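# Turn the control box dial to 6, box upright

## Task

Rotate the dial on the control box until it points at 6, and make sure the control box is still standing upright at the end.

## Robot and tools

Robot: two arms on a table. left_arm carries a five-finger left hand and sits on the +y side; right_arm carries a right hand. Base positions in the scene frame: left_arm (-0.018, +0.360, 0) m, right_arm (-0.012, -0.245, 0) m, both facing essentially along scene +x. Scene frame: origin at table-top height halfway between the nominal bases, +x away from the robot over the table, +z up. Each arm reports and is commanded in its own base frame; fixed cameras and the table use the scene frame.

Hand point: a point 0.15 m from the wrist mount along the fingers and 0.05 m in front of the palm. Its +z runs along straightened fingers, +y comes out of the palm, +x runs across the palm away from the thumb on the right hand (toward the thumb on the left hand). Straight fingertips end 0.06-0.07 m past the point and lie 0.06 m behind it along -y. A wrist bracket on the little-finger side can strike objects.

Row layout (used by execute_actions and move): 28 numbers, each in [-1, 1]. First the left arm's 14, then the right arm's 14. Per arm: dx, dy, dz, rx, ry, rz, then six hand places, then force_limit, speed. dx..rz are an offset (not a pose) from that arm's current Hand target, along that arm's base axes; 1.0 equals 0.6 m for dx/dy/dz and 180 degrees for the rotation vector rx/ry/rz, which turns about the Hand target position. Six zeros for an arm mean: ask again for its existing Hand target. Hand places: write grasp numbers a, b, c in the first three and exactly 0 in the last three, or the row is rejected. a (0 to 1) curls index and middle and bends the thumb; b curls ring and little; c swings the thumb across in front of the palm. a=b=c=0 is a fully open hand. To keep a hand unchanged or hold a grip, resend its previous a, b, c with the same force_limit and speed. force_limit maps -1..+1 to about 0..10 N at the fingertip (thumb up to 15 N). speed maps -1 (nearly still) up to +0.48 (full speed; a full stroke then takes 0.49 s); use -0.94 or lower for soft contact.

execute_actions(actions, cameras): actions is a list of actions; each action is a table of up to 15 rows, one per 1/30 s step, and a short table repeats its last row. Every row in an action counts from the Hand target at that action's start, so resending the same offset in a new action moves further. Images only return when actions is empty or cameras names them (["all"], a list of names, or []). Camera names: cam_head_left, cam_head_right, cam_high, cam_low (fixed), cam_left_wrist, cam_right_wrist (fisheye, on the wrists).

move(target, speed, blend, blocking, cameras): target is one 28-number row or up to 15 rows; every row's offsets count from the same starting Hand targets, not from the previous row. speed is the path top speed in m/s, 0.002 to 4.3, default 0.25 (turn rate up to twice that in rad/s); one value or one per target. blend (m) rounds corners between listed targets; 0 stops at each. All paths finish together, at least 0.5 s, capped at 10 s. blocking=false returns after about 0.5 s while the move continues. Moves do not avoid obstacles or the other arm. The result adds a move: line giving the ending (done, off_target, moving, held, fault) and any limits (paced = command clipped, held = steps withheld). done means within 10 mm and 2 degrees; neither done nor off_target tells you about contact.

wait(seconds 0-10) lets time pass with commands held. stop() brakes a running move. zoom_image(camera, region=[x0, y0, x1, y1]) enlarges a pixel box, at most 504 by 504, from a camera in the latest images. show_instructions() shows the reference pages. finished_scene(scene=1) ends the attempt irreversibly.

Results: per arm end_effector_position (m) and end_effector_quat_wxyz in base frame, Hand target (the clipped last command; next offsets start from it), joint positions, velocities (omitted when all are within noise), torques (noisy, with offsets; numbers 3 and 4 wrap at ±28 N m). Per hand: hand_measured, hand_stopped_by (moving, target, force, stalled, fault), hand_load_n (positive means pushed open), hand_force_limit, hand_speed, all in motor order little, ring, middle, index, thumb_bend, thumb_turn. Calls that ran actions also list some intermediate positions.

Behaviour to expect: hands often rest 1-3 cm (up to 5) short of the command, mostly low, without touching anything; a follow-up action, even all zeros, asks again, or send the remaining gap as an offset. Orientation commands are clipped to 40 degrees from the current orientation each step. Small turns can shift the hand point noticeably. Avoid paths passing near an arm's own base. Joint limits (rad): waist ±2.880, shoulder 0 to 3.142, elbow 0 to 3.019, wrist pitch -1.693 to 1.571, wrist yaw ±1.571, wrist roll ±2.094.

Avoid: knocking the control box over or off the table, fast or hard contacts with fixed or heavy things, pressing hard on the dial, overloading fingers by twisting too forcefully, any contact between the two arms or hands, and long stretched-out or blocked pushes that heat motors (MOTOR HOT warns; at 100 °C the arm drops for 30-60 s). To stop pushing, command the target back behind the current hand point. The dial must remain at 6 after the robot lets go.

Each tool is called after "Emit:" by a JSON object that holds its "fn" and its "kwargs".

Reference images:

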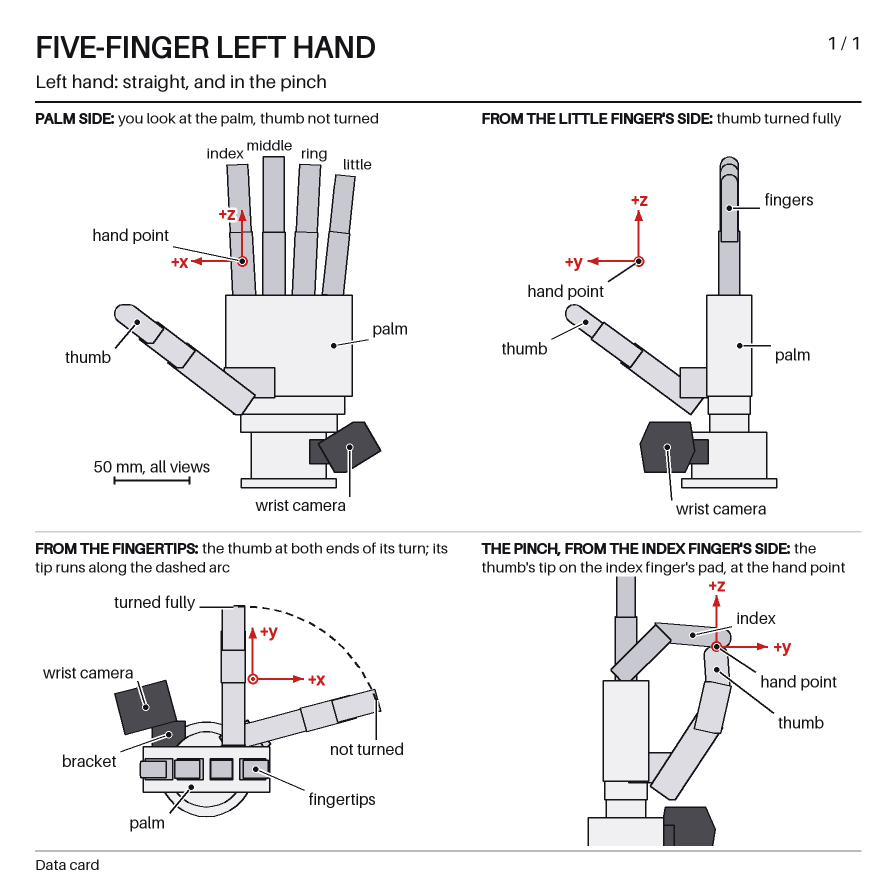

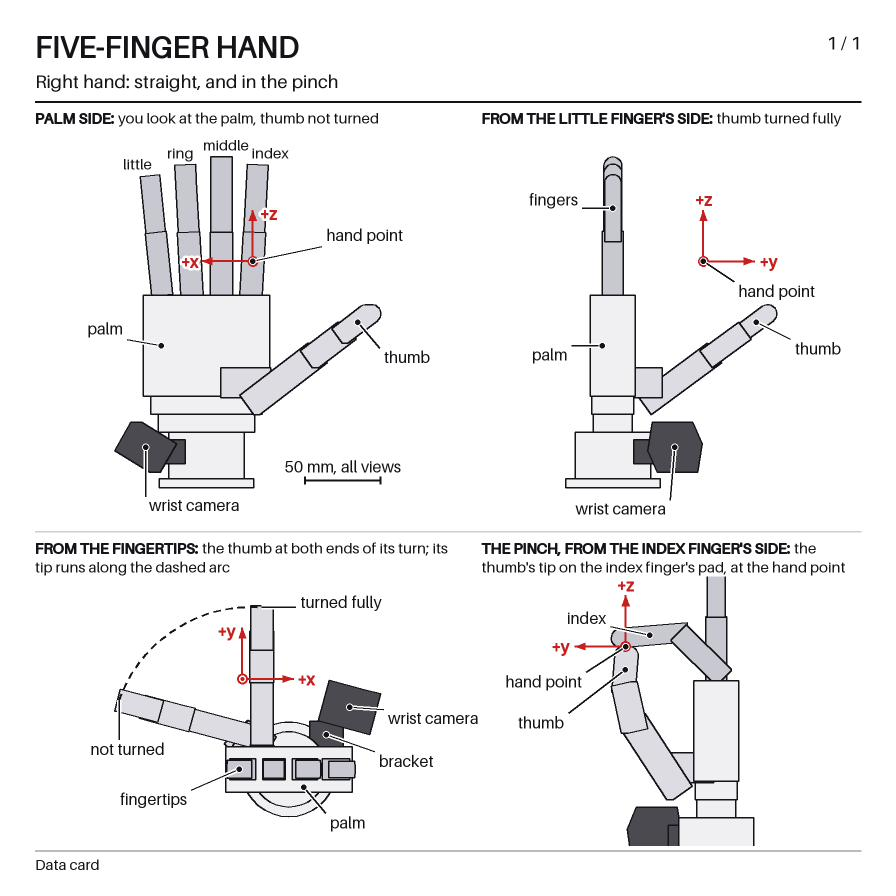

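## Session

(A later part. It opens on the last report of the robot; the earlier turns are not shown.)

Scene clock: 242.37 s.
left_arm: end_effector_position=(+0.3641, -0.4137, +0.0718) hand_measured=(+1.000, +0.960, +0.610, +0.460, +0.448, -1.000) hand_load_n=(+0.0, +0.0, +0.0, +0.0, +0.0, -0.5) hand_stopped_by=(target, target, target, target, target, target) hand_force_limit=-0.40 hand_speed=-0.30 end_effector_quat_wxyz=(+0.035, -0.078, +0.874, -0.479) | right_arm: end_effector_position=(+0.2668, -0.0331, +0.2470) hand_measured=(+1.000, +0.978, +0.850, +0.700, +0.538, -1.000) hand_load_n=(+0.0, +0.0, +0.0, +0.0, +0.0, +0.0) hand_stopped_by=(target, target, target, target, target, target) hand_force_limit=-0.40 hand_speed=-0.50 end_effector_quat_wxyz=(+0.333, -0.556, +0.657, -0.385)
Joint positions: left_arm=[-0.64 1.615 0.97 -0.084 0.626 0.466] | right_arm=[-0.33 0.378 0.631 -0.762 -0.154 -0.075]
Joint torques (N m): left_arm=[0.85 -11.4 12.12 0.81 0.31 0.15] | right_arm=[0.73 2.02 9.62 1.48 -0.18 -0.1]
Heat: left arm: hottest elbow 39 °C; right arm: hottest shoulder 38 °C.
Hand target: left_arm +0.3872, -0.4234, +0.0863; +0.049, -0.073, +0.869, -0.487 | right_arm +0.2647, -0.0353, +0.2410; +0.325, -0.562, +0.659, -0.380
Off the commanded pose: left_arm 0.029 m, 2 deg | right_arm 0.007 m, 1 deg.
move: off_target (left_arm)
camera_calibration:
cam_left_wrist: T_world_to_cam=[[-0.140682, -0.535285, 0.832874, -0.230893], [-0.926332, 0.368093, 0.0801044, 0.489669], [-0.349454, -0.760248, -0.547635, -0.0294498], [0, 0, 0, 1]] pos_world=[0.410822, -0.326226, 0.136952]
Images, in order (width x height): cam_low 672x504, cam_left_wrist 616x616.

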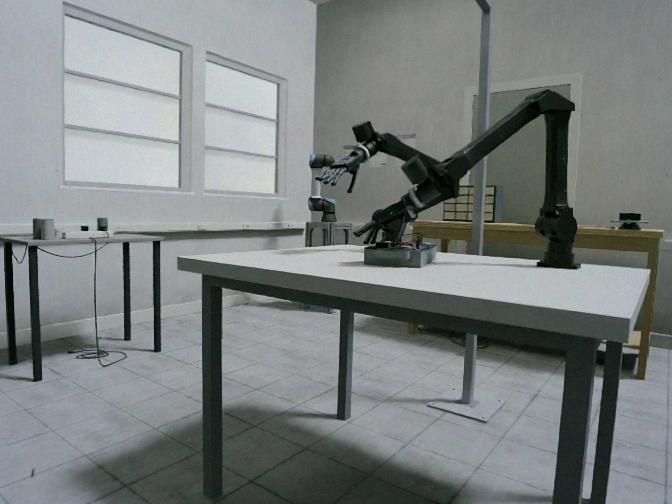

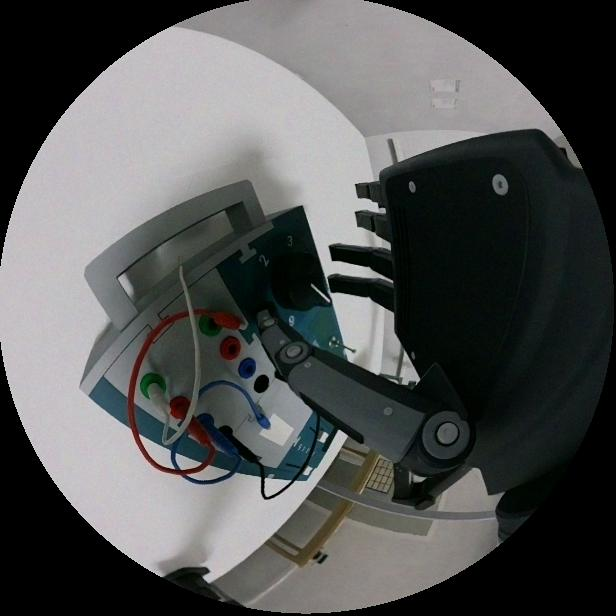

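Emit:
{"fn": "move", "kwargs": {"target": [[0,0,0,0,0,0,0.53,0,1,0,0,0,-0.3,-0.82,0,0,0,0,0,0,0.15,0,1,0,0,0,-0.4,-0.5]], "speed": 0.05, "cameras": ["cam_left_wrist","cam_low"]}}

Emit:
{"fn": "zoom_image", "kwargs": {"camera": "cam_left_wrist", "region": [200, 180, 400, 350]}}

Emit:
{"fn": "zoom_image", "kwargs": {"camera": "cam_low", "region": [345, 200, 435, 275]}}

Scene clock: 244.13 s.
left_arm: end_effector_position=(+0.3696, -0.4176, +0.0779) hand_measured=(+1.000, +0.920, +0.090, +0.148, +0.252, -1.000) hand_load_n=(+0.0, +0.0, +2.0, +0.0, -0.5, +0.0) hand_stopped_by=(target, target, target, force, target, target) hand_force_limit=-0.30 hand_speed=-0.82 end_effector_quat_wxyz=(+0.040, -0.074, +0.872, -0.483) | right_arm: end_effector_position=(+0.2668, -0.0331, +0.2470) hand_measured=(+1.000, +0.978, +0.850, +0.700, +0.538, -1.000) hand_load_n=(+0.0, +0.0, +0.0, +0.0, +0.0, +0.0) hand_stopped_by=(target, target, target, target, target, target) hand_force_limit=-0.40 hand_speed=-0.50 end_effector_quat_wxyz=(+0.333, -0.556, +0.657, -0.385)
Joint positions: left_arm=[-0.639 1.616 0.986 -0.084 0.627 0.469] | right_arm=[-0.33 0.378 0.631 -0.762 -0.154 -0.075]
Joint torques (N m): left_arm=[0.79 -11.69 11.17 0.87 0.27 0.16] | right_arm=[0.79 2.02 9.62 1.48 -0.18 -0.1]
Heat: left arm: hottest elbow 39 °C; right arm: hottest shoulder 38 °C.
Hand target: left_arm +0.3872, -0.4234, +0.0863; +0.049, -0.073, +0.869, -0.487 | right_arm +0.2647, -0.0353, +0.2410; +0.325, -0.562, +0.659, -0.380
Off the commanded pose: left_arm 0.020 m, 1 deg | right_arm 0.007 m, 1 deg.
move: off_target (left_arm)
camera_calibration:
cam_left_wrist: T_world_to_cam=[[-0.152573, -0.527812, 0.835545, -0.230035], [-0.926605, 0.370413, 0.0647886, 0.497981], [-0.343693, -0.764335, -0.545588, -0.0311937], [0, 0, 0, 1]] pos_world=[0.415613, -0.329717, 0.142923]
Images, in order (width x height): cam_low 672x504, cam_left_wrist 616x616.

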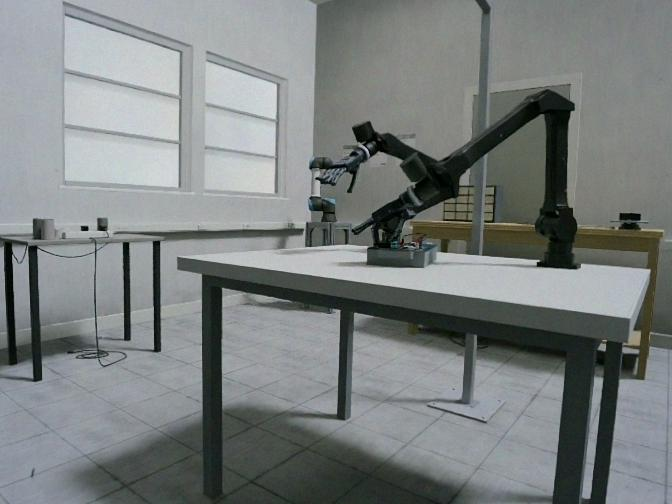

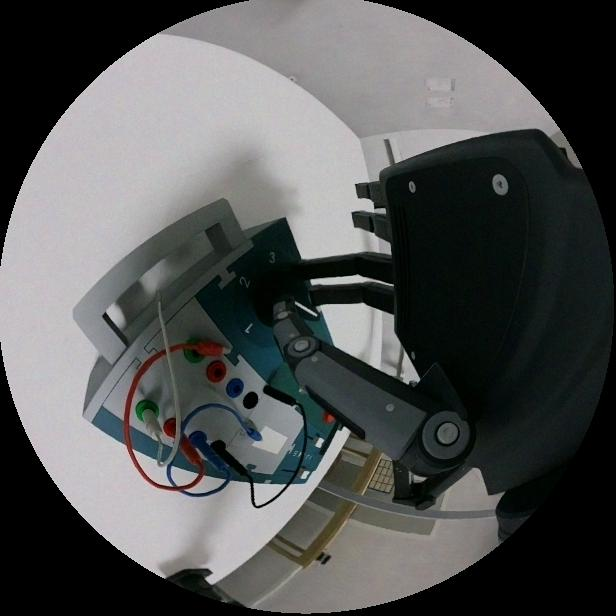

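Scaled by 2.520 from the camera's 616x616 image, which has a finer 880x880 frame.

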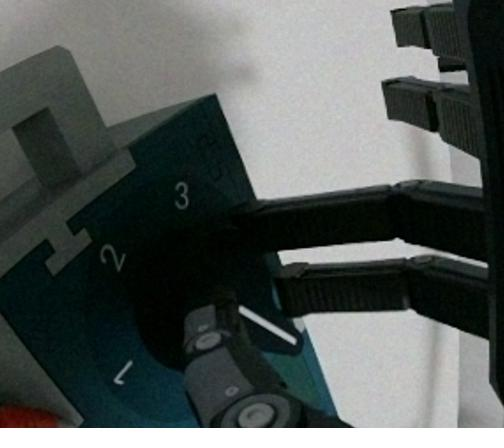

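Scaled by 5.600 from the camera's 672x504 image, which has a finer 960x720 frame.

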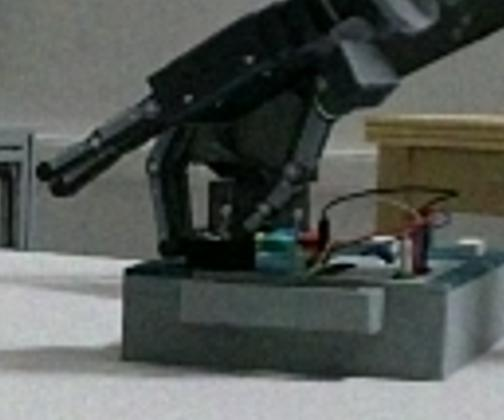

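Emit:
{"fn": "move", "kwargs": {"target": [[0,0,0,0,0,0,0.2,0,1,0,0,0,-0.4,-0.3,0,0,0,0,0,0,0.15,0,1,0,0,0,-0.4,-0.5],[-0.0453,0.0265,-0.0213,0,0,0,0.2,0,1,0,0,0,-0.4,-0.3,0,0,0,0,0,0,0.15,0,1,0,0,0,-0.4,-0.5]], "speed": 0.06, "cameras": ["cam_left_wrist","cam_low"]}}

Emit:
{"fn": "zoom_image", "kwargs": {"camera": "cam_left_wrist", "region": [200, 180, 400, 350]}}

Emit:
{"fn": "zoom_image", "kwargs": {"camera": "cam_low", "region": [345, 200, 435, 275]}}

Scene clock: 246.57 s.
left_arm: end_effector_position=(+0.3595, -0.4091, +0.0697) hand_measured=(+1.000, +0.970, +0.750, +0.600, +0.498, -1.000) hand_load_n=(+0.0, +0.0, +0.0, +0.0, -0.5, -0.5) hand_stopped_by=(target, target, target, target, target, target) hand_force_limit=-0.40 hand_speed=-0.30 end_effector_quat_wxyz=(+0.041, -0.075, +0.872, -0.482) | right_arm: end_effector_position=(+0.2668, -0.0331, +0.2470) hand_measured=(+1.000, +0.978, +0.850, +0.700, +0.538, -1.000) hand_load_n=(+0.0, +0.0, +0.0, +0.0, +0.0, +0.0) hand_stopped_by=(target, target, target, target, target, target) hand_force_limit=-0.40 hand_speed=-0.50 end_effector_quat_wxyz=(+0.333, -0.556, +0.657, -0.385)
Joint positions: left_arm=[-0.639 1.599 0.938 -0.054 0.623 0.469] | right_arm=[-0.33 0.378 0.631 -0.762 -0.154 -0.075]
Joint torques (N m): left_arm=[0.79 -13.74 6.9 1.74 0.2 0.11] | right_arm=[0.79 2.02 9.62 1.48 -0.18 -0.1]
Heat: left arm: hottest elbow 39 °C; right arm: hottest shoulder 38 °C.
Hand target: left_arm +0.3600, -0.4075, +0.0735; +0.049, -0.073, +0.869, -0.487 | right_arm +0.2647, -0.0353, +0.2410; +0.325, -0.562, +0.659, -0.380
Off the commanded pose: left_arm 0.004 m, 1 deg | right_arm 0.007 m, 1 deg.
move: done
camera_calibration:
cam_left_wrist: T_world_to_cam=[[-0.15191, -0.530182, 0.834165, -0.221301], [-0.927866, 0.367298, 0.0644744, 0.485262], [-0.34057, -0.764199, -0.547734, -0.0335727], [0, 0, 0, 1]] pos_world=[0.405206, -0.321222, 0.134926]
Images, in order (width x height): cam_low 672x504, cam_left_wrist 616x616.

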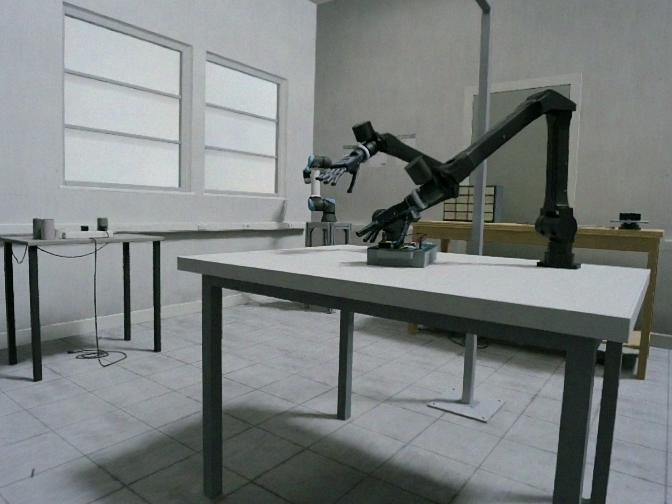

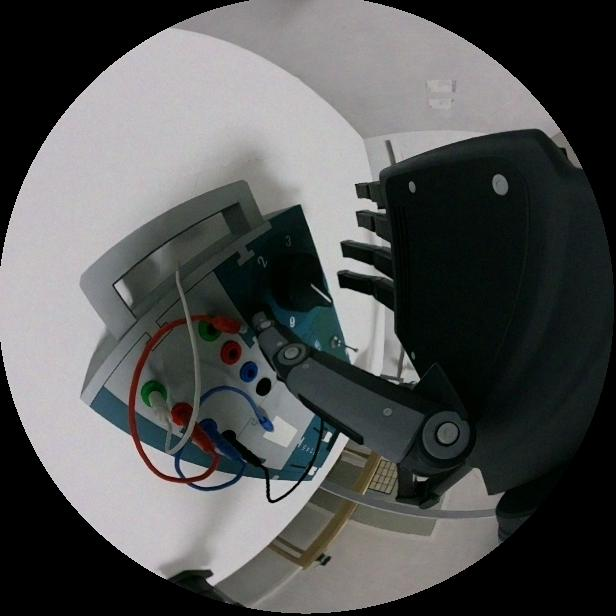

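Scaled by 2.520 from the camera's 616x616 image, which has a finer 880x880 frame.

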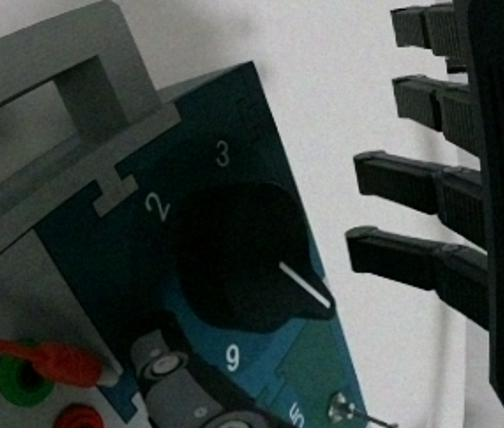

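Scaled by 5.600 from the camera's 672x504 image, which has a finer 960x720 frame.

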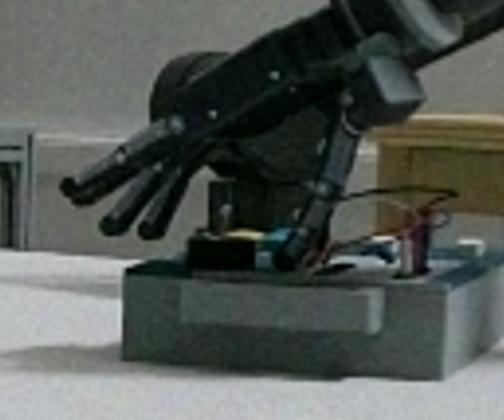

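Emit:
{"fn": "move", "kwargs": {"target": [[0,0,0,0,0,0,0.53,0,1,0,0,0,-0.3,-0.82,0,0,0,0,0,0,0.15,0,1,0,0,0,-0.4,-0.5]], "speed": 0.05, "cameras": ["cam_left_wrist","cam_low"]}}

Emit:
{"fn": "zoom_image", "kwargs": {"camera": "cam_left_wrist", "region": [200, 180, 400, 350]}}

Emit:
{"fn": "zoom_image", "kwargs": {"camera": "cam_low", "region": [345, 200, 435, 275]}}

Scene clock: 247.87 s.
left_arm: end_effector_position=(+0.3587, -0.4091, +0.0693) hand_measured=(+1.000, +0.920, +0.438, +0.288, +0.342, -1.000) hand_load_n=(+0.0, +0.0, +3.5, +3.5, +6.5, +0.5) hand_stopped_by=(target, target, force, force, force, target) hand_force_limit=-0.30 hand_speed=-0.82 end_effector_quat_wxyz=(+0.042, -0.073, +0.871, -0.484) | right_arm: end_effector_position=(+0.2668, -0.0331, +0.2470) hand_measured=(+1.000, +0.978, +0.850, +0.700, +0.538, -1.000) hand_load_n=(+0.0, +0.0, +0.0, +0.0, +0.0, +0.0) hand_stopped_by=(target, target, target, target, target, target) hand_force_limit=-0.40 hand_speed=-0.50 end_effector_quat_wxyz=(+0.333, -0.556, +0.657, -0.385)
Joint positions: left_arm=[-0.639 1.598 0.932 -0.044 0.625 0.469] | right_arm=[-0.33 0.378 0.631 -0.762 -0.154 -0.075]
Joint torques (N m): left_arm=[0.21 -13.51 7.21 1.4 0.11 0.09] | right_arm=[0.79 1.96 9.61 1.48 -0.19 -0.1]
Heat: left arm: hottest elbow 39 °C; right arm: hottest shoulder 38 °C.
Hand target: left_arm +0.3600, -0.4076, +0.0735; +0.049, -0.073, +0.869, -0.487 | right_arm +0.2647, -0.0353, +0.2410; +0.325, -0.562, +0.659, -0.380
Off the commanded pose: left_arm 0.005 m, 1 deg | right_arm 0.007 m, 1 deg.
move: done
camera_calibration:
cam_left_wrist: T_world_to_cam=[[-0.155773, -0.526441, 0.83582, -0.218278], [-0.927443, 0.369172, 0.0596737, 0.485466], [-0.339976, -0.76588, -0.545751, -0.0351035], [0, 0, 0, 1]] pos_world=[0.404306, -0.321016, 0.134314]
Images, in order (width x height): cam_low 672x504, cam_left_wrist 616x616.

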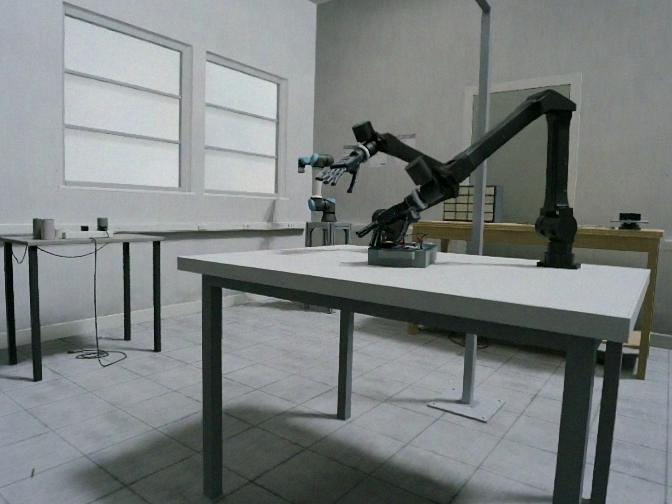

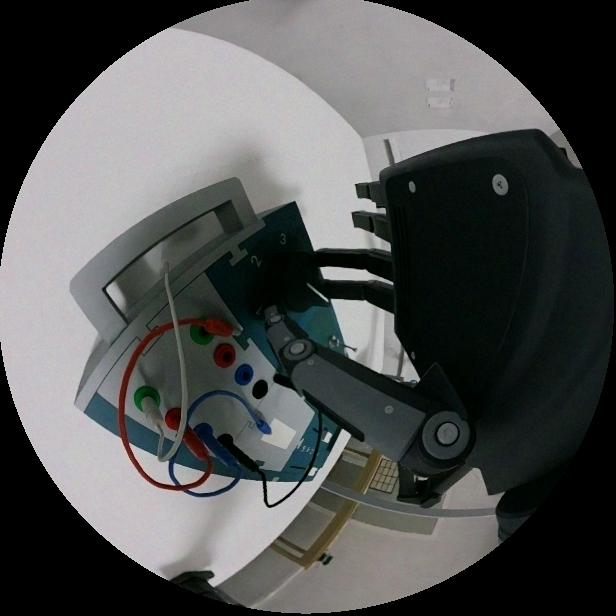

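Scaled by 2.520 from the camera's 616x616 image, which has a finer 880x880 frame.

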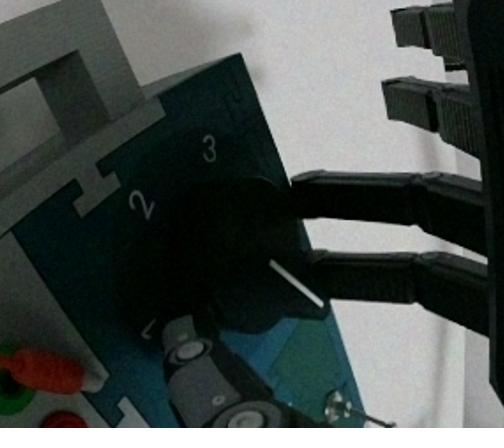

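Scaled by 5.600 from the camera's 672x504 image, which has a finer 960x720 frame.

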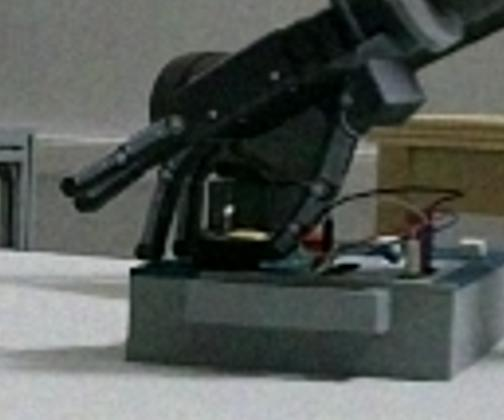

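Emit:
{"fn": "move", "kwargs": {"target": [[0.0113,0.0125,0,0,0,-0.1667,0.53,0,1,0,0,0,-0.3,-0.82,0,0,0,0,0,0,0.15,0,1,0,0,0,-0.4,-0.5]], "speed": 0.12, "cameras": ["cam_left_wrist","cam_low","cam_head_left"]}}

Emit:
{"fn": "zoom_image", "kwargs": {"camera": "cam_left_wrist", "region": [200, 180, 400, 350]}}

Emit:
{"fn": "zoom_image", "kwargs": {"camera": "cam_low", "region": [345, 200, 435, 275]}}

Scene clock: 251.33 s.
left_arm: end_effector_position=(+0.3494, -0.3950, +0.0692) hand_measured=(+1.000, +0.920, +0.438, +0.288, +0.340, -1.000) hand_load_n=(-0.5, +0.0, +1.0, +0.0, +0.0, +0.0) hand_stopped_by=(target, target, force, force, force, target) hand_force_limit=-0.30 hand_speed=-0.82 end_effector_quat_wxyz=(-0.086, +0.153, +0.859, -0.481) | right_arm: end_effector_position=(+0.2668, -0.0331, +0.2470) hand_measured=(+1.000, +0.978, +0.850, +0.700, +0.538, -1.000) hand_load_n=(+0.0, +0.0, +0.0, +0.0, +0.5, +0.0) hand_stopped_by=(target, target, target, target, target, target) hand_force_limit=-0.40 hand_speed=-0.50 end_effector_quat_wxyz=(+0.333, -0.556, +0.657, -0.385)
Joint positions: left_arm=[-0.581 1.753 1.204 -0.669 0.982 1.153] | right_arm=[-0.33 0.378 0.631 -0.762 -0.154 -0.075]
Joint torques (N m): left_arm=[0.97 -12.69 11.23 0.03 0.54 0.21] | right_arm=[0.79 1.96 9.61 1.47 -0.19 -0.1]
Heat: left arm: hottest elbow 39 °C; right arm: hottest elbow 38 °C.
Hand target: left_arm +0.3669, -0.4001, +0.0736; -0.079, +0.155, +0.858, -0.483 | right_arm +0.2647, -0.0353, +0.2410; +0.325, -0.562, +0.659, -0.380
Off the commanded pose: left_arm 0.019 m, 1 deg | right_arm 0.007 m, 1 deg.
move: off_target (left_arm)
camera_calibration:
cam_left_wrist: T_world_to_cam=[[-0.393072, -0.372793, 0.840547, -0.0690318], [-0.618519, 0.783605, 0.0582949, 0.527515], [-0.680389, -0.49698, -0.538593, 0.197229], [0, 0, 0, 1]] pos_world=[0.433336, -0.341079, 0.133499]
Images, in order (width x height): cam_head_left 672x504, cam_low 672x504, cam_left_wrist 616x616.

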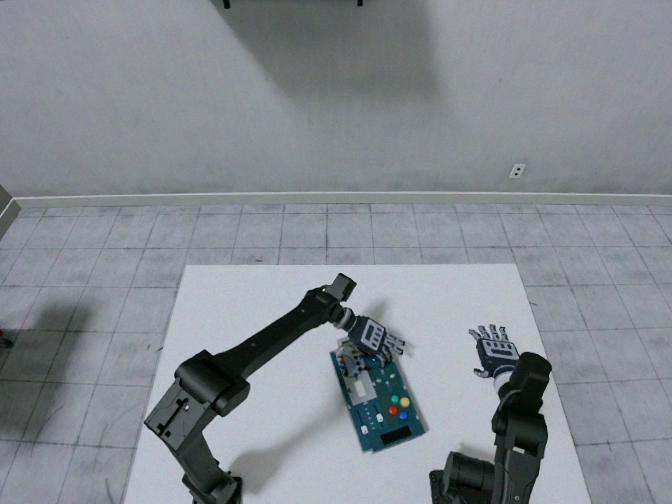

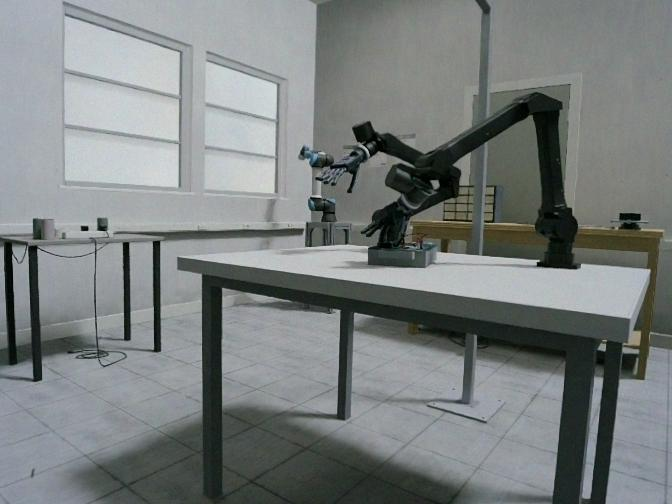

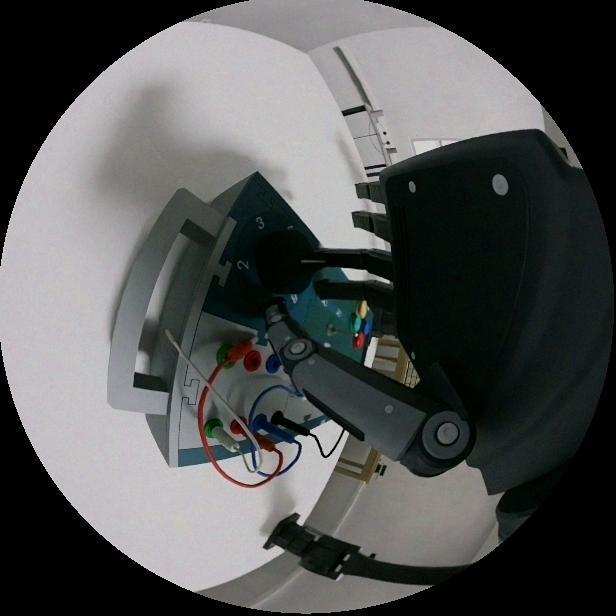

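Scaled by 2.520 from the camera's 616x616 image, which has a finer 880x880 frame.

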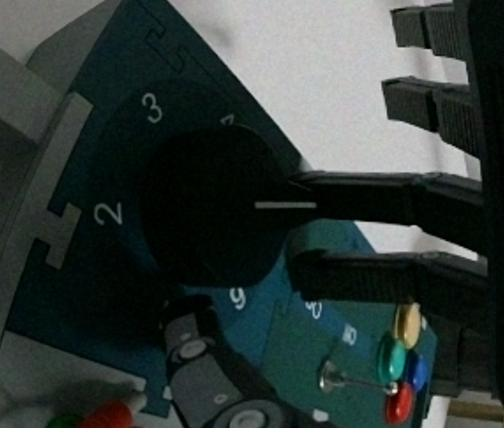

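Scaled by 5.600 from the camera's 672x504 image, which has a finer 960x720 frame.

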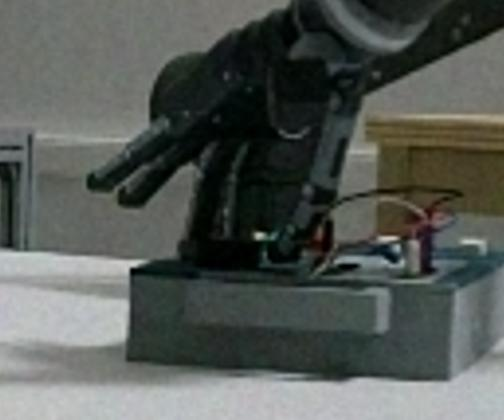

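Emit:
{"fn": "move", "kwargs": {"target": [[0,0,0,0,0,0,0.12,0,1,0,0,0,-0.4,-0.4,0,0,0,0,0,0,0.15,0,1,0,0,0,-0.4,-0.5],[-0.0152,-0.0132,0.004,0,0,0.25,0.12,0,1,0,0,0,-0.4,-0.4,0,0,0,0,0,0,0.15,0,1,0,0,0,-0.4,-0.5]], "speed": 0.15, "cameras": ["cam_left_wrist","cam_low"]}}

Emit:
{"fn": "zoom_image", "kwargs": {"camera": "cam_left_wrist", "region": [200, 180, 400, 350]}}

Emit:
{"fn": "zoom_image", "kwargs": {"camera": "cam_low", "region": [345, 200, 435, 275]}}

Scene clock: 257.63 s.
left_arm: end_effector_position=(+0.3664, -0.4053, +0.0722) hand_measured=(+1.000, +0.982, +0.910, +0.760, +0.558, -1.000) hand_load_n=(+0.0, +0.0, +0.0, -0.5, -2.0, -2.0) hand_stopped_by=(target, target, target, target, target, target) hand_force_limit=-0.40 hand_speed=-0.40 end_effector_quat_wxyz=(+0.115, -0.186, +0.855, -0.471) | right_arm: end_effector_position=(+0.2668, -0.0331, +0.2470) hand_measured=(+1.000, +0.978, +0.850, +0.700, +0.538, -1.000) hand_load_n=(+0.0, +0.0, +0.0, +0.0, +0.0, +0.0) hand_stopped_by=(target, target, target, target, target, target) hand_force_limit=-0.40 hand_speed=-0.50 end_effector_quat_wxyz=(+0.333, -0.556, +0.657, -0.385)
Joint positions: left_arm=[-0.684 1.535 0.847 0.084 0.364 0.266] | right_arm=[-0.33 0.378 0.631 -0.762 -0.154 -0.075]
Joint torques (N m): left_arm=[-0.73 -12.75 6.5 1.77 0.07 -0.05] | right_arm=[0.79 2.02 9.61 1.48 -0.18 -0.1]
Heat: left arm: hottest elbow 39 °C; right arm: hottest elbow 38 °C.
Hand target: left_arm +0.3578, -0.4080, +0.0761; +0.112, -0.185, +0.852, -0.476 | right_arm +0.2647, -0.0353, +0.2410; +0.325, -0.562, +0.659, -0.380
Off the commanded pose: left_arm 0.010 m, 1 deg | right_arm 0.007 m, 1 deg.
move: done
camera_calibration:
cam_left_wrist: T_world_to_cam=[[-0.0225113, -0.557449, 0.829906, -0.278439], [-0.993188, 0.107399, 0.0451995, 0.410081], [-0.114327, -0.823235, -0.55607, -0.13314], [0, 0, 0, 1]] pos_world=[0.385798, -0.308863, 0.138507]
Images, in order (width x height): cam_low 672x504, cam_left_wrist 616x616.

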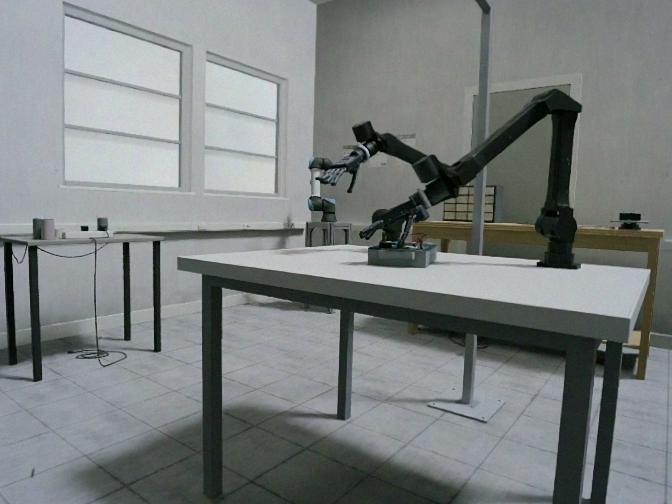

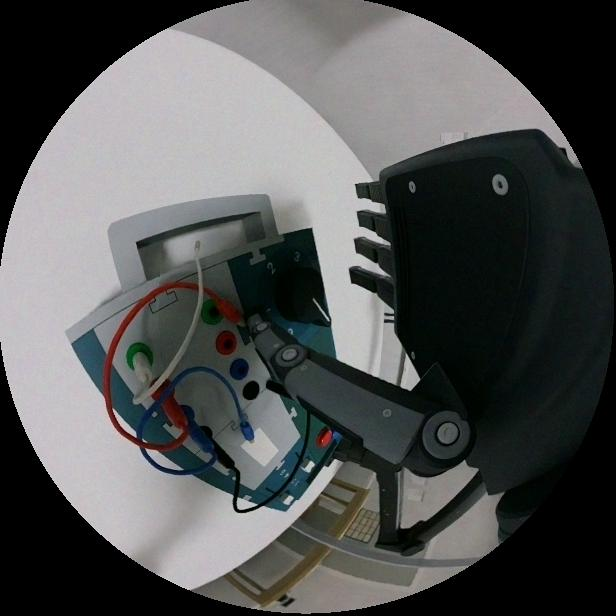

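Scaled by 2.520 from the camera's 616x616 image, which has a finer 880x880 frame.

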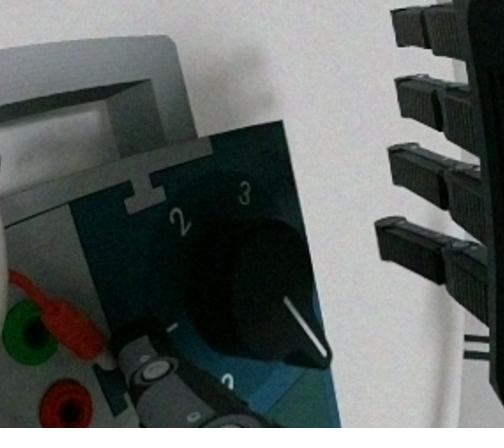

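Scaled by 5.600 from the camera's 672x504 image, which has a finer 960x720 frame.

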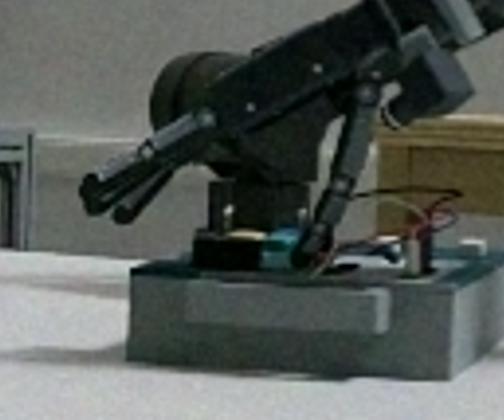

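Emit:
{"fn": "move", "kwargs": {"target": [[-0.0165,-0.010,0,0,0,0,0.12,0,1,0,0,0,-0.4,-0.4,0,0,0,0,0,0,0.15,0,1,0,0,0,-0.4,-0.5]], "speed": 0.08}}

Scene clock: 259.07 s.
left_arm: end_effector_position=(+0.3551, -0.4097, +0.0710) hand_measured=(+1.000, +0.982, +0.910, +0.760, +0.558, -1.000) hand_load_n=(+0.0, +0.0, +0.0, +0.0, -0.5, -1.0) hand_stopped_by=(target, target, target, target, target, target) hand_force_limit=-0.40 hand_speed=-0.40 end_effector_quat_wxyz=(+0.113, -0.188, +0.855, -0.469) | right_arm: end_effector_position=(+0.2668, -0.0331, +0.2470) hand_measured=(+1.000, +0.978, +0.850, +0.700, +0.538, -1.000) hand_load_n=(+0.0, +0.0, +0.0, +0.0, +0.0, +0.0) hand_stopped_by=(target, target, target, target, target, target) hand_force_limit=-0.40 hand_speed=-0.50 end_effector_quat_wxyz=(+0.333, -0.556, +0.657, -0.385)
Joint positions: left_arm=[-0.708 1.524 0.832 0.09 0.344 0.247] | right_arm=[-0.33 0.378 0.631 -0.762 -0.154 -0.075]
Joint torques (N m): left_arm=[-0.67 -12.4 6.82 1.74 0.05 -0.01] | right_arm=[0.73 1.96 9.61 1.48 -0.19 -0.1]
Heat: left arm: hottest elbow 39 °C; right arm: hottest elbow 38 °C.
Hand target: left_arm +0.3479, -0.4140, +0.0760; +0.112, -0.185, +0.852, -0.476 | right_arm +0.2647, -0.0353, +0.2410; +0.325, -0.562, +0.659, -0.380
Off the commanded pose: left_arm 0.010 m, 1 deg | right_arm 0.007 m, 1 deg.
move: done

Emit:
{"fn": "move", "kwargs": {"target": [[0.002,0,0,0,0,0,0.27,0,1,0,0,0,-0.4,-0.4,0,0,0,0,0,0,0.15,0,1,0,0,0,-0.4,-0.5]], "speed": 0.08, "cameras": ["cam_left_wrist","cam_low"]}}

Emit:
{"fn": "zoom_image", "kwargs": {"camera": "cam_left_wrist", "region": [200, 180, 400, 350]}}

Emit:
{"fn": "zoom_image", "kwargs": {"camera": "cam_low", "region": [345, 200, 435, 275]}}

Scene clock: 260.00 s.
left_arm: end_effector_position=(+0.3524, -0.4088, +0.0686) hand_measured=(+1.000, +0.960, +0.610, +0.460, +0.448, -1.000) hand_load_n=(+0.0, +0.0, +0.0, +0.0, -0.5, -0.5) hand_stopped_by=(target, target, target, target, target, target) hand_force_limit=-0.40 hand_speed=-0.40 end_effector_quat_wxyz=(+0.111, -0.189, +0.856, -0.468) | right_arm: end_effector_position=(+0.2668, -0.0331, +0.2470) hand_measured=(+1.000, +0.978, +0.850, +0.700, +0.538, -1.000) hand_load_n=(+0.0, -0.5, -0.5, +0.0, +0.0, +0.0) hand_stopped_by=(target, target, target, target, target, target) hand_force_limit=-0.40 hand_speed=-0.50 end_effector_quat_wxyz=(+0.333, -0.556, +0.657, -0.385)
Joint positions: left_arm=[-0.71 1.524 0.826 0.09 0.343 0.245] | right_arm=[-0.33 0.378 0.631 -0.762 -0.154 -0.075]
Joint torques (N m): left_arm=[-0.32 -12.4 7.45 1.81 0.09 0.03] | right_arm=[0.79 2.02 9.63 1.48 -0.19 -0.1]
Heat: left arm: hottest elbow 39 °C; right arm: hottest elbow 38 °C.
Hand target: left_arm +0.3491, -0.4140, +0.0761; +0.112, -0.185, +0.852, -0.476 | right_arm +0.2647, -0.0353, +0.2410; +0.325, -0.562, +0.659, -0.380
Off the commanded pose: left_arm 0.010 m, 1 deg | right_arm 0.007 m, 1 deg.
move: done
camera_calibration:
cam_left_wrist: T_world_to_cam=[[-0.0118814, -0.561197, 0.827597, -0.282881], [-0.992808, 0.105223, 0.0570991, 0.394812], [-0.119126, -0.820967, -0.558411, -0.136881], [0, 0, 0, 1]] pos_world=[0.372305, -0.31267, 0.135132]
Images, in order (width x height): cam_low 672x504, cam_left_wrist 616x616.

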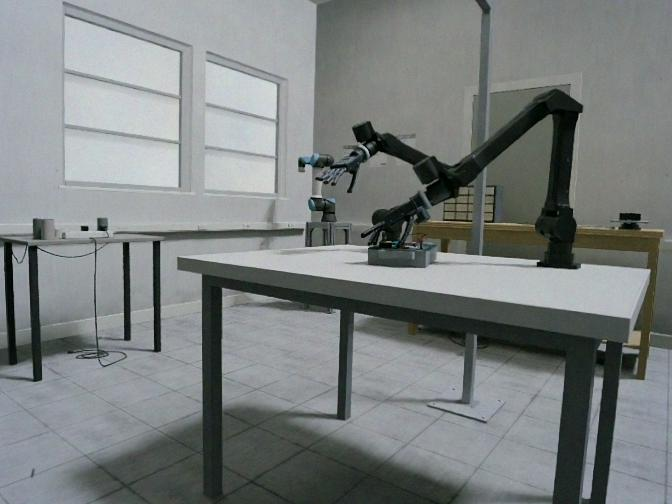

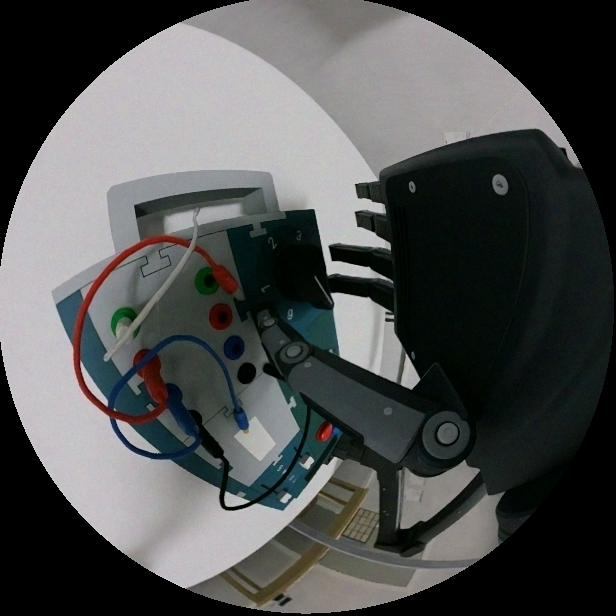

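Scaled by 2.520 from the camera's 616x616 image, which has a finer 880x880 frame.

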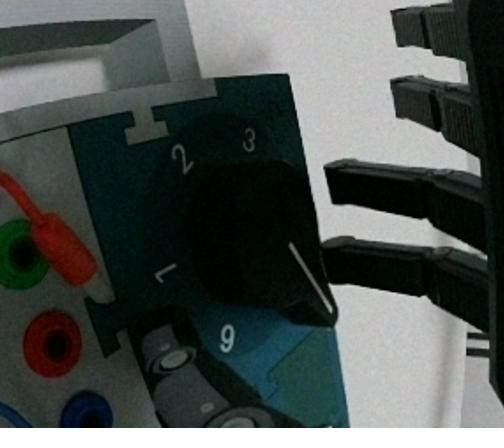

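Scaled by 5.600 from the camera's 672x504 image, which has a finer 960x720 frame.

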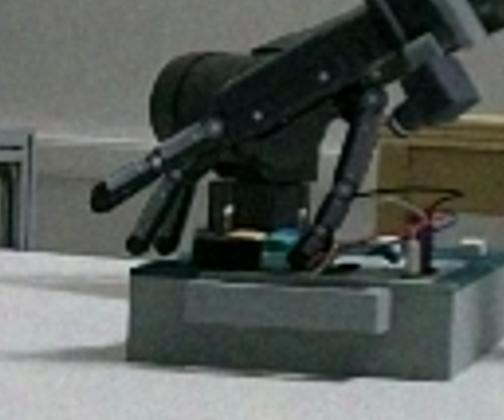

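Emit:
{"fn": "move", "kwargs": {"target": [[0.0135,-0.006,0.005,0,0,0,0.27,0,1,0,0,0,-0.4,-0.4,0,0,0,0,0,0,0.15,0,1,0,0,0,-0.4,-0.5]], "speed": 0.08}}

Scene clock: 261.47 s.
left_arm: end_effector_position=(+0.3523, -0.4089, +0.0686) hand_measured=(+1.000, +0.960, +0.610, +0.460, +0.448, -1.000) hand_load_n=(+0.0, +0.0, +0.0, +0.0, +0.0, -0.5) hand_stopped_by=(target, target, target, target, target, target) hand_force_limit=-0.40 hand_speed=-0.40 end_effector_quat_wxyz=(+0.110, -0.189, +0.856, -0.468) | right_arm: end_effector_position=(+0.2668, -0.0331, +0.2470) hand_measured=(+1.000, +0.978, +0.850, +0.700, +0.538, -1.000) hand_load_n=(+0.0, +0.0, +0.0, +0.0, +0.0, +0.0) hand_stopped_by=(target, target, target, target, target, target) hand_force_limit=-0.40 hand_speed=-0.50 end_effector_quat_wxyz=(+0.333, -0.556, +0.657, -0.385)
Joint positions: left_arm=[-0.71 1.524 0.826 0.09 0.344 0.245] | right_arm=[-0.33 0.378 0.631 -0.762 -0.154 -0.075]
Joint torques (N m): left_arm=[-0.32 -10.99 9.46 1.37 0.26 0.04] | right_arm=[0.79 2.02 9.61 1.48 -0.19 -0.1]
Heat: left arm: hottest elbow 39 °C; right arm: hottest elbow 38 °C.
Hand target: left_arm +0.3571, -0.4177, +0.0791; +0.112, -0.185, +0.852, -0.476 | right_arm +0.2647, -0.0353, +0.2410; +0.325, -0.562, +0.659, -0.380
Off the commanded pose: left_arm 0.014 m, 1 deg | right_arm 0.007 m, 1 deg.
move: off_target (left_arm)

Emit:
{"fn": "move", "kwargs": {"target": [[0.010,-0.007,0.003,0,0,0,0.27,0,1,0,0,0,-0.4,-0.4,0,0,0,0,0,0,0.15,0,1,0,0,0,-0.4,-0.5]], "speed": 0.08}}

Scene clock: 262.27 s.
left_arm: end_effector_position=(+0.3521, -0.4090, +0.0687) hand_measured=(+1.000, +0.960, +0.610, +0.460, +0.448, -1.000) hand_load_n=(+0.0, +0.0, +0.0, +0.0, -0.5, -0.5) hand_stopped_by=(target, target, target, target, target, target) hand_force_limit=-0.40 hand_speed=-0.40 end_effector_quat_wxyz=(+0.110, -0.189, +0.856, -0.468) | right_arm: end_effector_position=(+0.2668, -0.0331, +0.2470) hand_measured=(+1.000, +0.978, +0.850, +0.700, +0.538, -1.000) hand_load_n=(+0.0, +0.0, +0.0, +0.0, +0.0, +0.0) hand_stopped_by=(target, target, target, target, target, target) hand_force_limit=-0.40 hand_speed=-0.50 end_effector_quat_wxyz=(+0.333, -0.556, +0.657, -0.385)
Joint positions: left_arm=[-0.71 1.524 0.826 0.09 0.345 0.245] | right_arm=[-0.33 0.378 0.631 -0.762 -0.154 -0.075]
Joint torques (N m): left_arm=[0.03 -10.23 10.99 0.99 0.28 0.07] | right_arm=[0.73 2.02 9.61 1.48 -0.18 -0.1]
Heat: left arm: hottest elbow 39 °C; right arm: hottest elbow 38 °C.
Hand target: left_arm +0.3632, -0.4218, +0.0809; +0.112, -0.185, +0.852, -0.476 | right_arm +0.2647, -0.0353, +0.2410; +0.325, -0.562, +0.659, -0.380
Off the commanded pose: left_arm 0.021 m, 1 deg | right_arm 0.007 m, 1 deg.
move: off_target (left_arm)

Emit:
{"fn": "move", "kwargs": {"target": [[0.0095,-0.006,0.001,0,0,0,0.27,0,1,0,0,0,-0.4,-0.4,0,0,0,0,0,0,0.15,0,1,0,0,0,-0.4,-0.5]], "speed": 0.08}}

Scene clock: 263.20 s.
left_arm: end_effector_position=(+0.3528, -0.4106, +0.0686) hand_measured=(+1.000, +0.960, +0.610, +0.460, +0.448, -1.000) hand_load_n=(+0.0, +0.0, +0.0, +0.0, +0.0, +0.0) hand_stopped_by=(target, target, target, target, target, target) hand_force_limit=-0.40 hand_speed=-0.40 end_effector_quat_wxyz=(+0.108, -0.188, +0.857, -0.468) | right_arm: end_effector_position=(+0.2668, -0.0331, +0.2470) hand_measured=(+1.000, +0.978, +0.850, +0.700, +0.538, -1.000) hand_load_n=(+0.0, +0.0, +0.0, +0.0, +0.0, +0.0) hand_stopped_by=(target, target, target, target, target, target) hand_force_limit=-0.40 hand_speed=-0.50 end_effector_quat_wxyz=(+0.333, -0.556, +0.657, -0.385)
Joint positions: left_arm=[-0.71 1.529 0.833 0.085 0.35 0.245] | right_arm=[-0.33 0.378 0.631 -0.762 -0.154 -0.075]
Joint torques (N m): left_arm=[-0.03 -9.64 11.89 1.07 0.19 0.05] | right_arm=[0.79 2.02 9.61 1.47 -0.18 -0.1]
Heat: left arm: hottest elbow 39 °C; right arm: hottest elbow 38 °C.
Hand target: left_arm +0.3688, -0.4254, +0.0814; +0.112, -0.185, +0.852, -0.476 | right_arm +0.2647, -0.0353, +0.2410; +0.325, -0.562, +0.659, -0.380
Off the commanded pose: left_arm 0.025 m, 1 deg | right_arm 0.007 m, 1 deg.
move: off_target (left_arm)

Emit:
{"fn": "move", "kwargs": {"target": [[0.003,-0.001,0,0,0,0,0.5,0,1,0,0,0,-0.3,-0.82,0,0,0,0,0,0,0.15,0,1,0,0,0,-0.4,-0.5]], "speed": 0.05, "cameras": ["cam_left_wrist","cam_low"]}}

Emit:
{"fn": "zoom_image", "kwargs": {"camera": "cam_left_wrist", "region": [200, 180, 400, 350]}}

Emit:
{"fn": "zoom_image", "kwargs": {"camera": "cam_low", "region": [345, 200, 435, 275]}}

Scene clock: 264.53 s.
left_arm: end_effector_position=(+0.3570, -0.4148, +0.0732) hand_measured=(+1.000, +0.926, +0.280, +0.146, +0.306, -1.000) hand_load_n=(+0.0, +0.0, +2.0, +2.0, +7.0, +1.0) hand_stopped_by=(target, target, force, force, force, target) hand_force_limit=-0.30 hand_speed=-0.82 end_effector_quat_wxyz=(+0.109, -0.186, +0.855, -0.472) | right_arm: end_effector_position=(+0.2668, -0.0331, +0.2470) hand_measured=(+1.000, +0.978, +0.850, +0.700, +0.538, -1.000) hand_load_n=(-0.5, +0.0, +0.0, -0.5, +0.0, +0.0) hand_stopped_by=(target, target, target, target, target, target) hand_force_limit=-0.40 hand_speed=-0.50 end_effector_quat_wxyz=(+0.333, -0.556, +0.657, -0.385)
Joint positions: left_arm=[-0.71 1.534 0.848 0.085 0.352 0.245] | right_arm=[-0.33 0.378 0.631 -0.762 -0.154 -0.075]
Joint torques (N m): left_arm=[0.44 -9.64 11.43 0.99 0.15 0.09] | right_arm=[0.79 2.02 9.62 1.47 -0.19 -0.1]
Heat: left arm: hottest elbow 39 °C; right arm: hottest elbow 38 °C.
Hand target: left_arm +0.3706, -0.4260, +0.0813; +0.112, -0.185, +0.852, -0.476 | right_arm +0.2647, -0.0353, +0.2410; +0.325, -0.562, +0.659, -0.380
Off the commanded pose: left_arm 0.019 m, 1 deg | right_arm 0.007 m, 1 deg.
move: off_target (left_arm)
camera_calibration:
cam_left_wrist: T_world_to_cam=[[-0.0177485, -0.554167, 0.832217, -0.285299], [-0.992186, 0.11257, 0.0537993, 0.4029], [-0.123496, -0.824759, -0.551834, -0.139064], [0, 0, 0, 1]] pos_world=[0.377515, -0.318152, 0.139015]
Images, in order (width x height): cam_low 672x504, cam_left_wrist 616x616.

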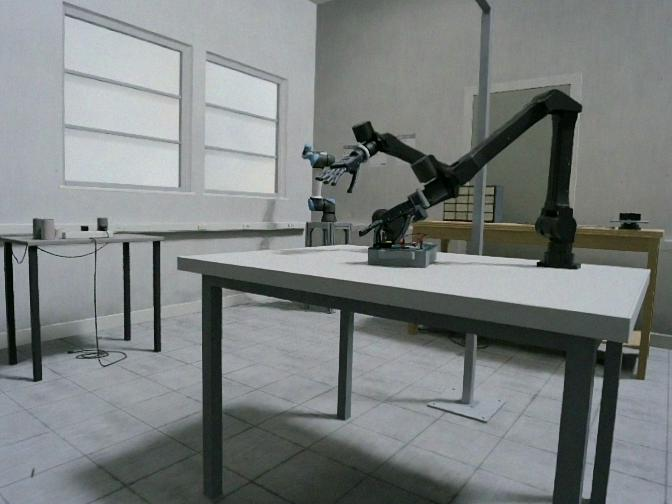

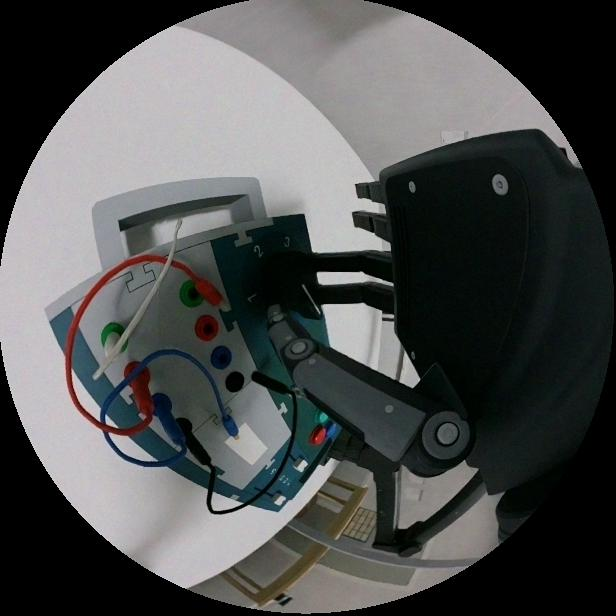

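Scaled by 2.520 from the camera's 616x616 image, which has a finer 880x880 frame.

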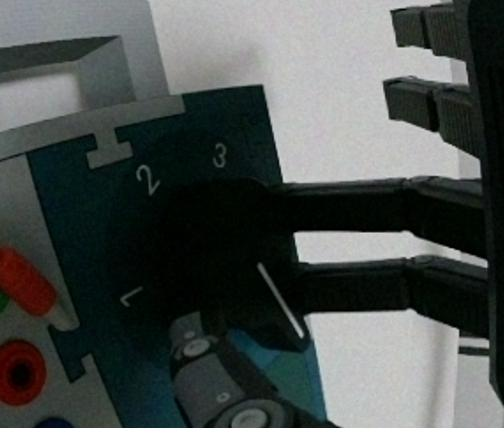

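Scaled by 5.600 from the camera's 672x504 image, which has a finer 960x720 frame.

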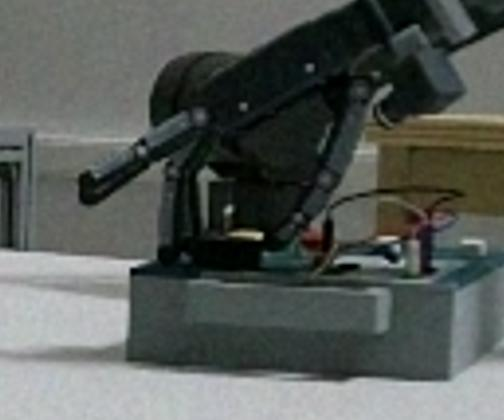

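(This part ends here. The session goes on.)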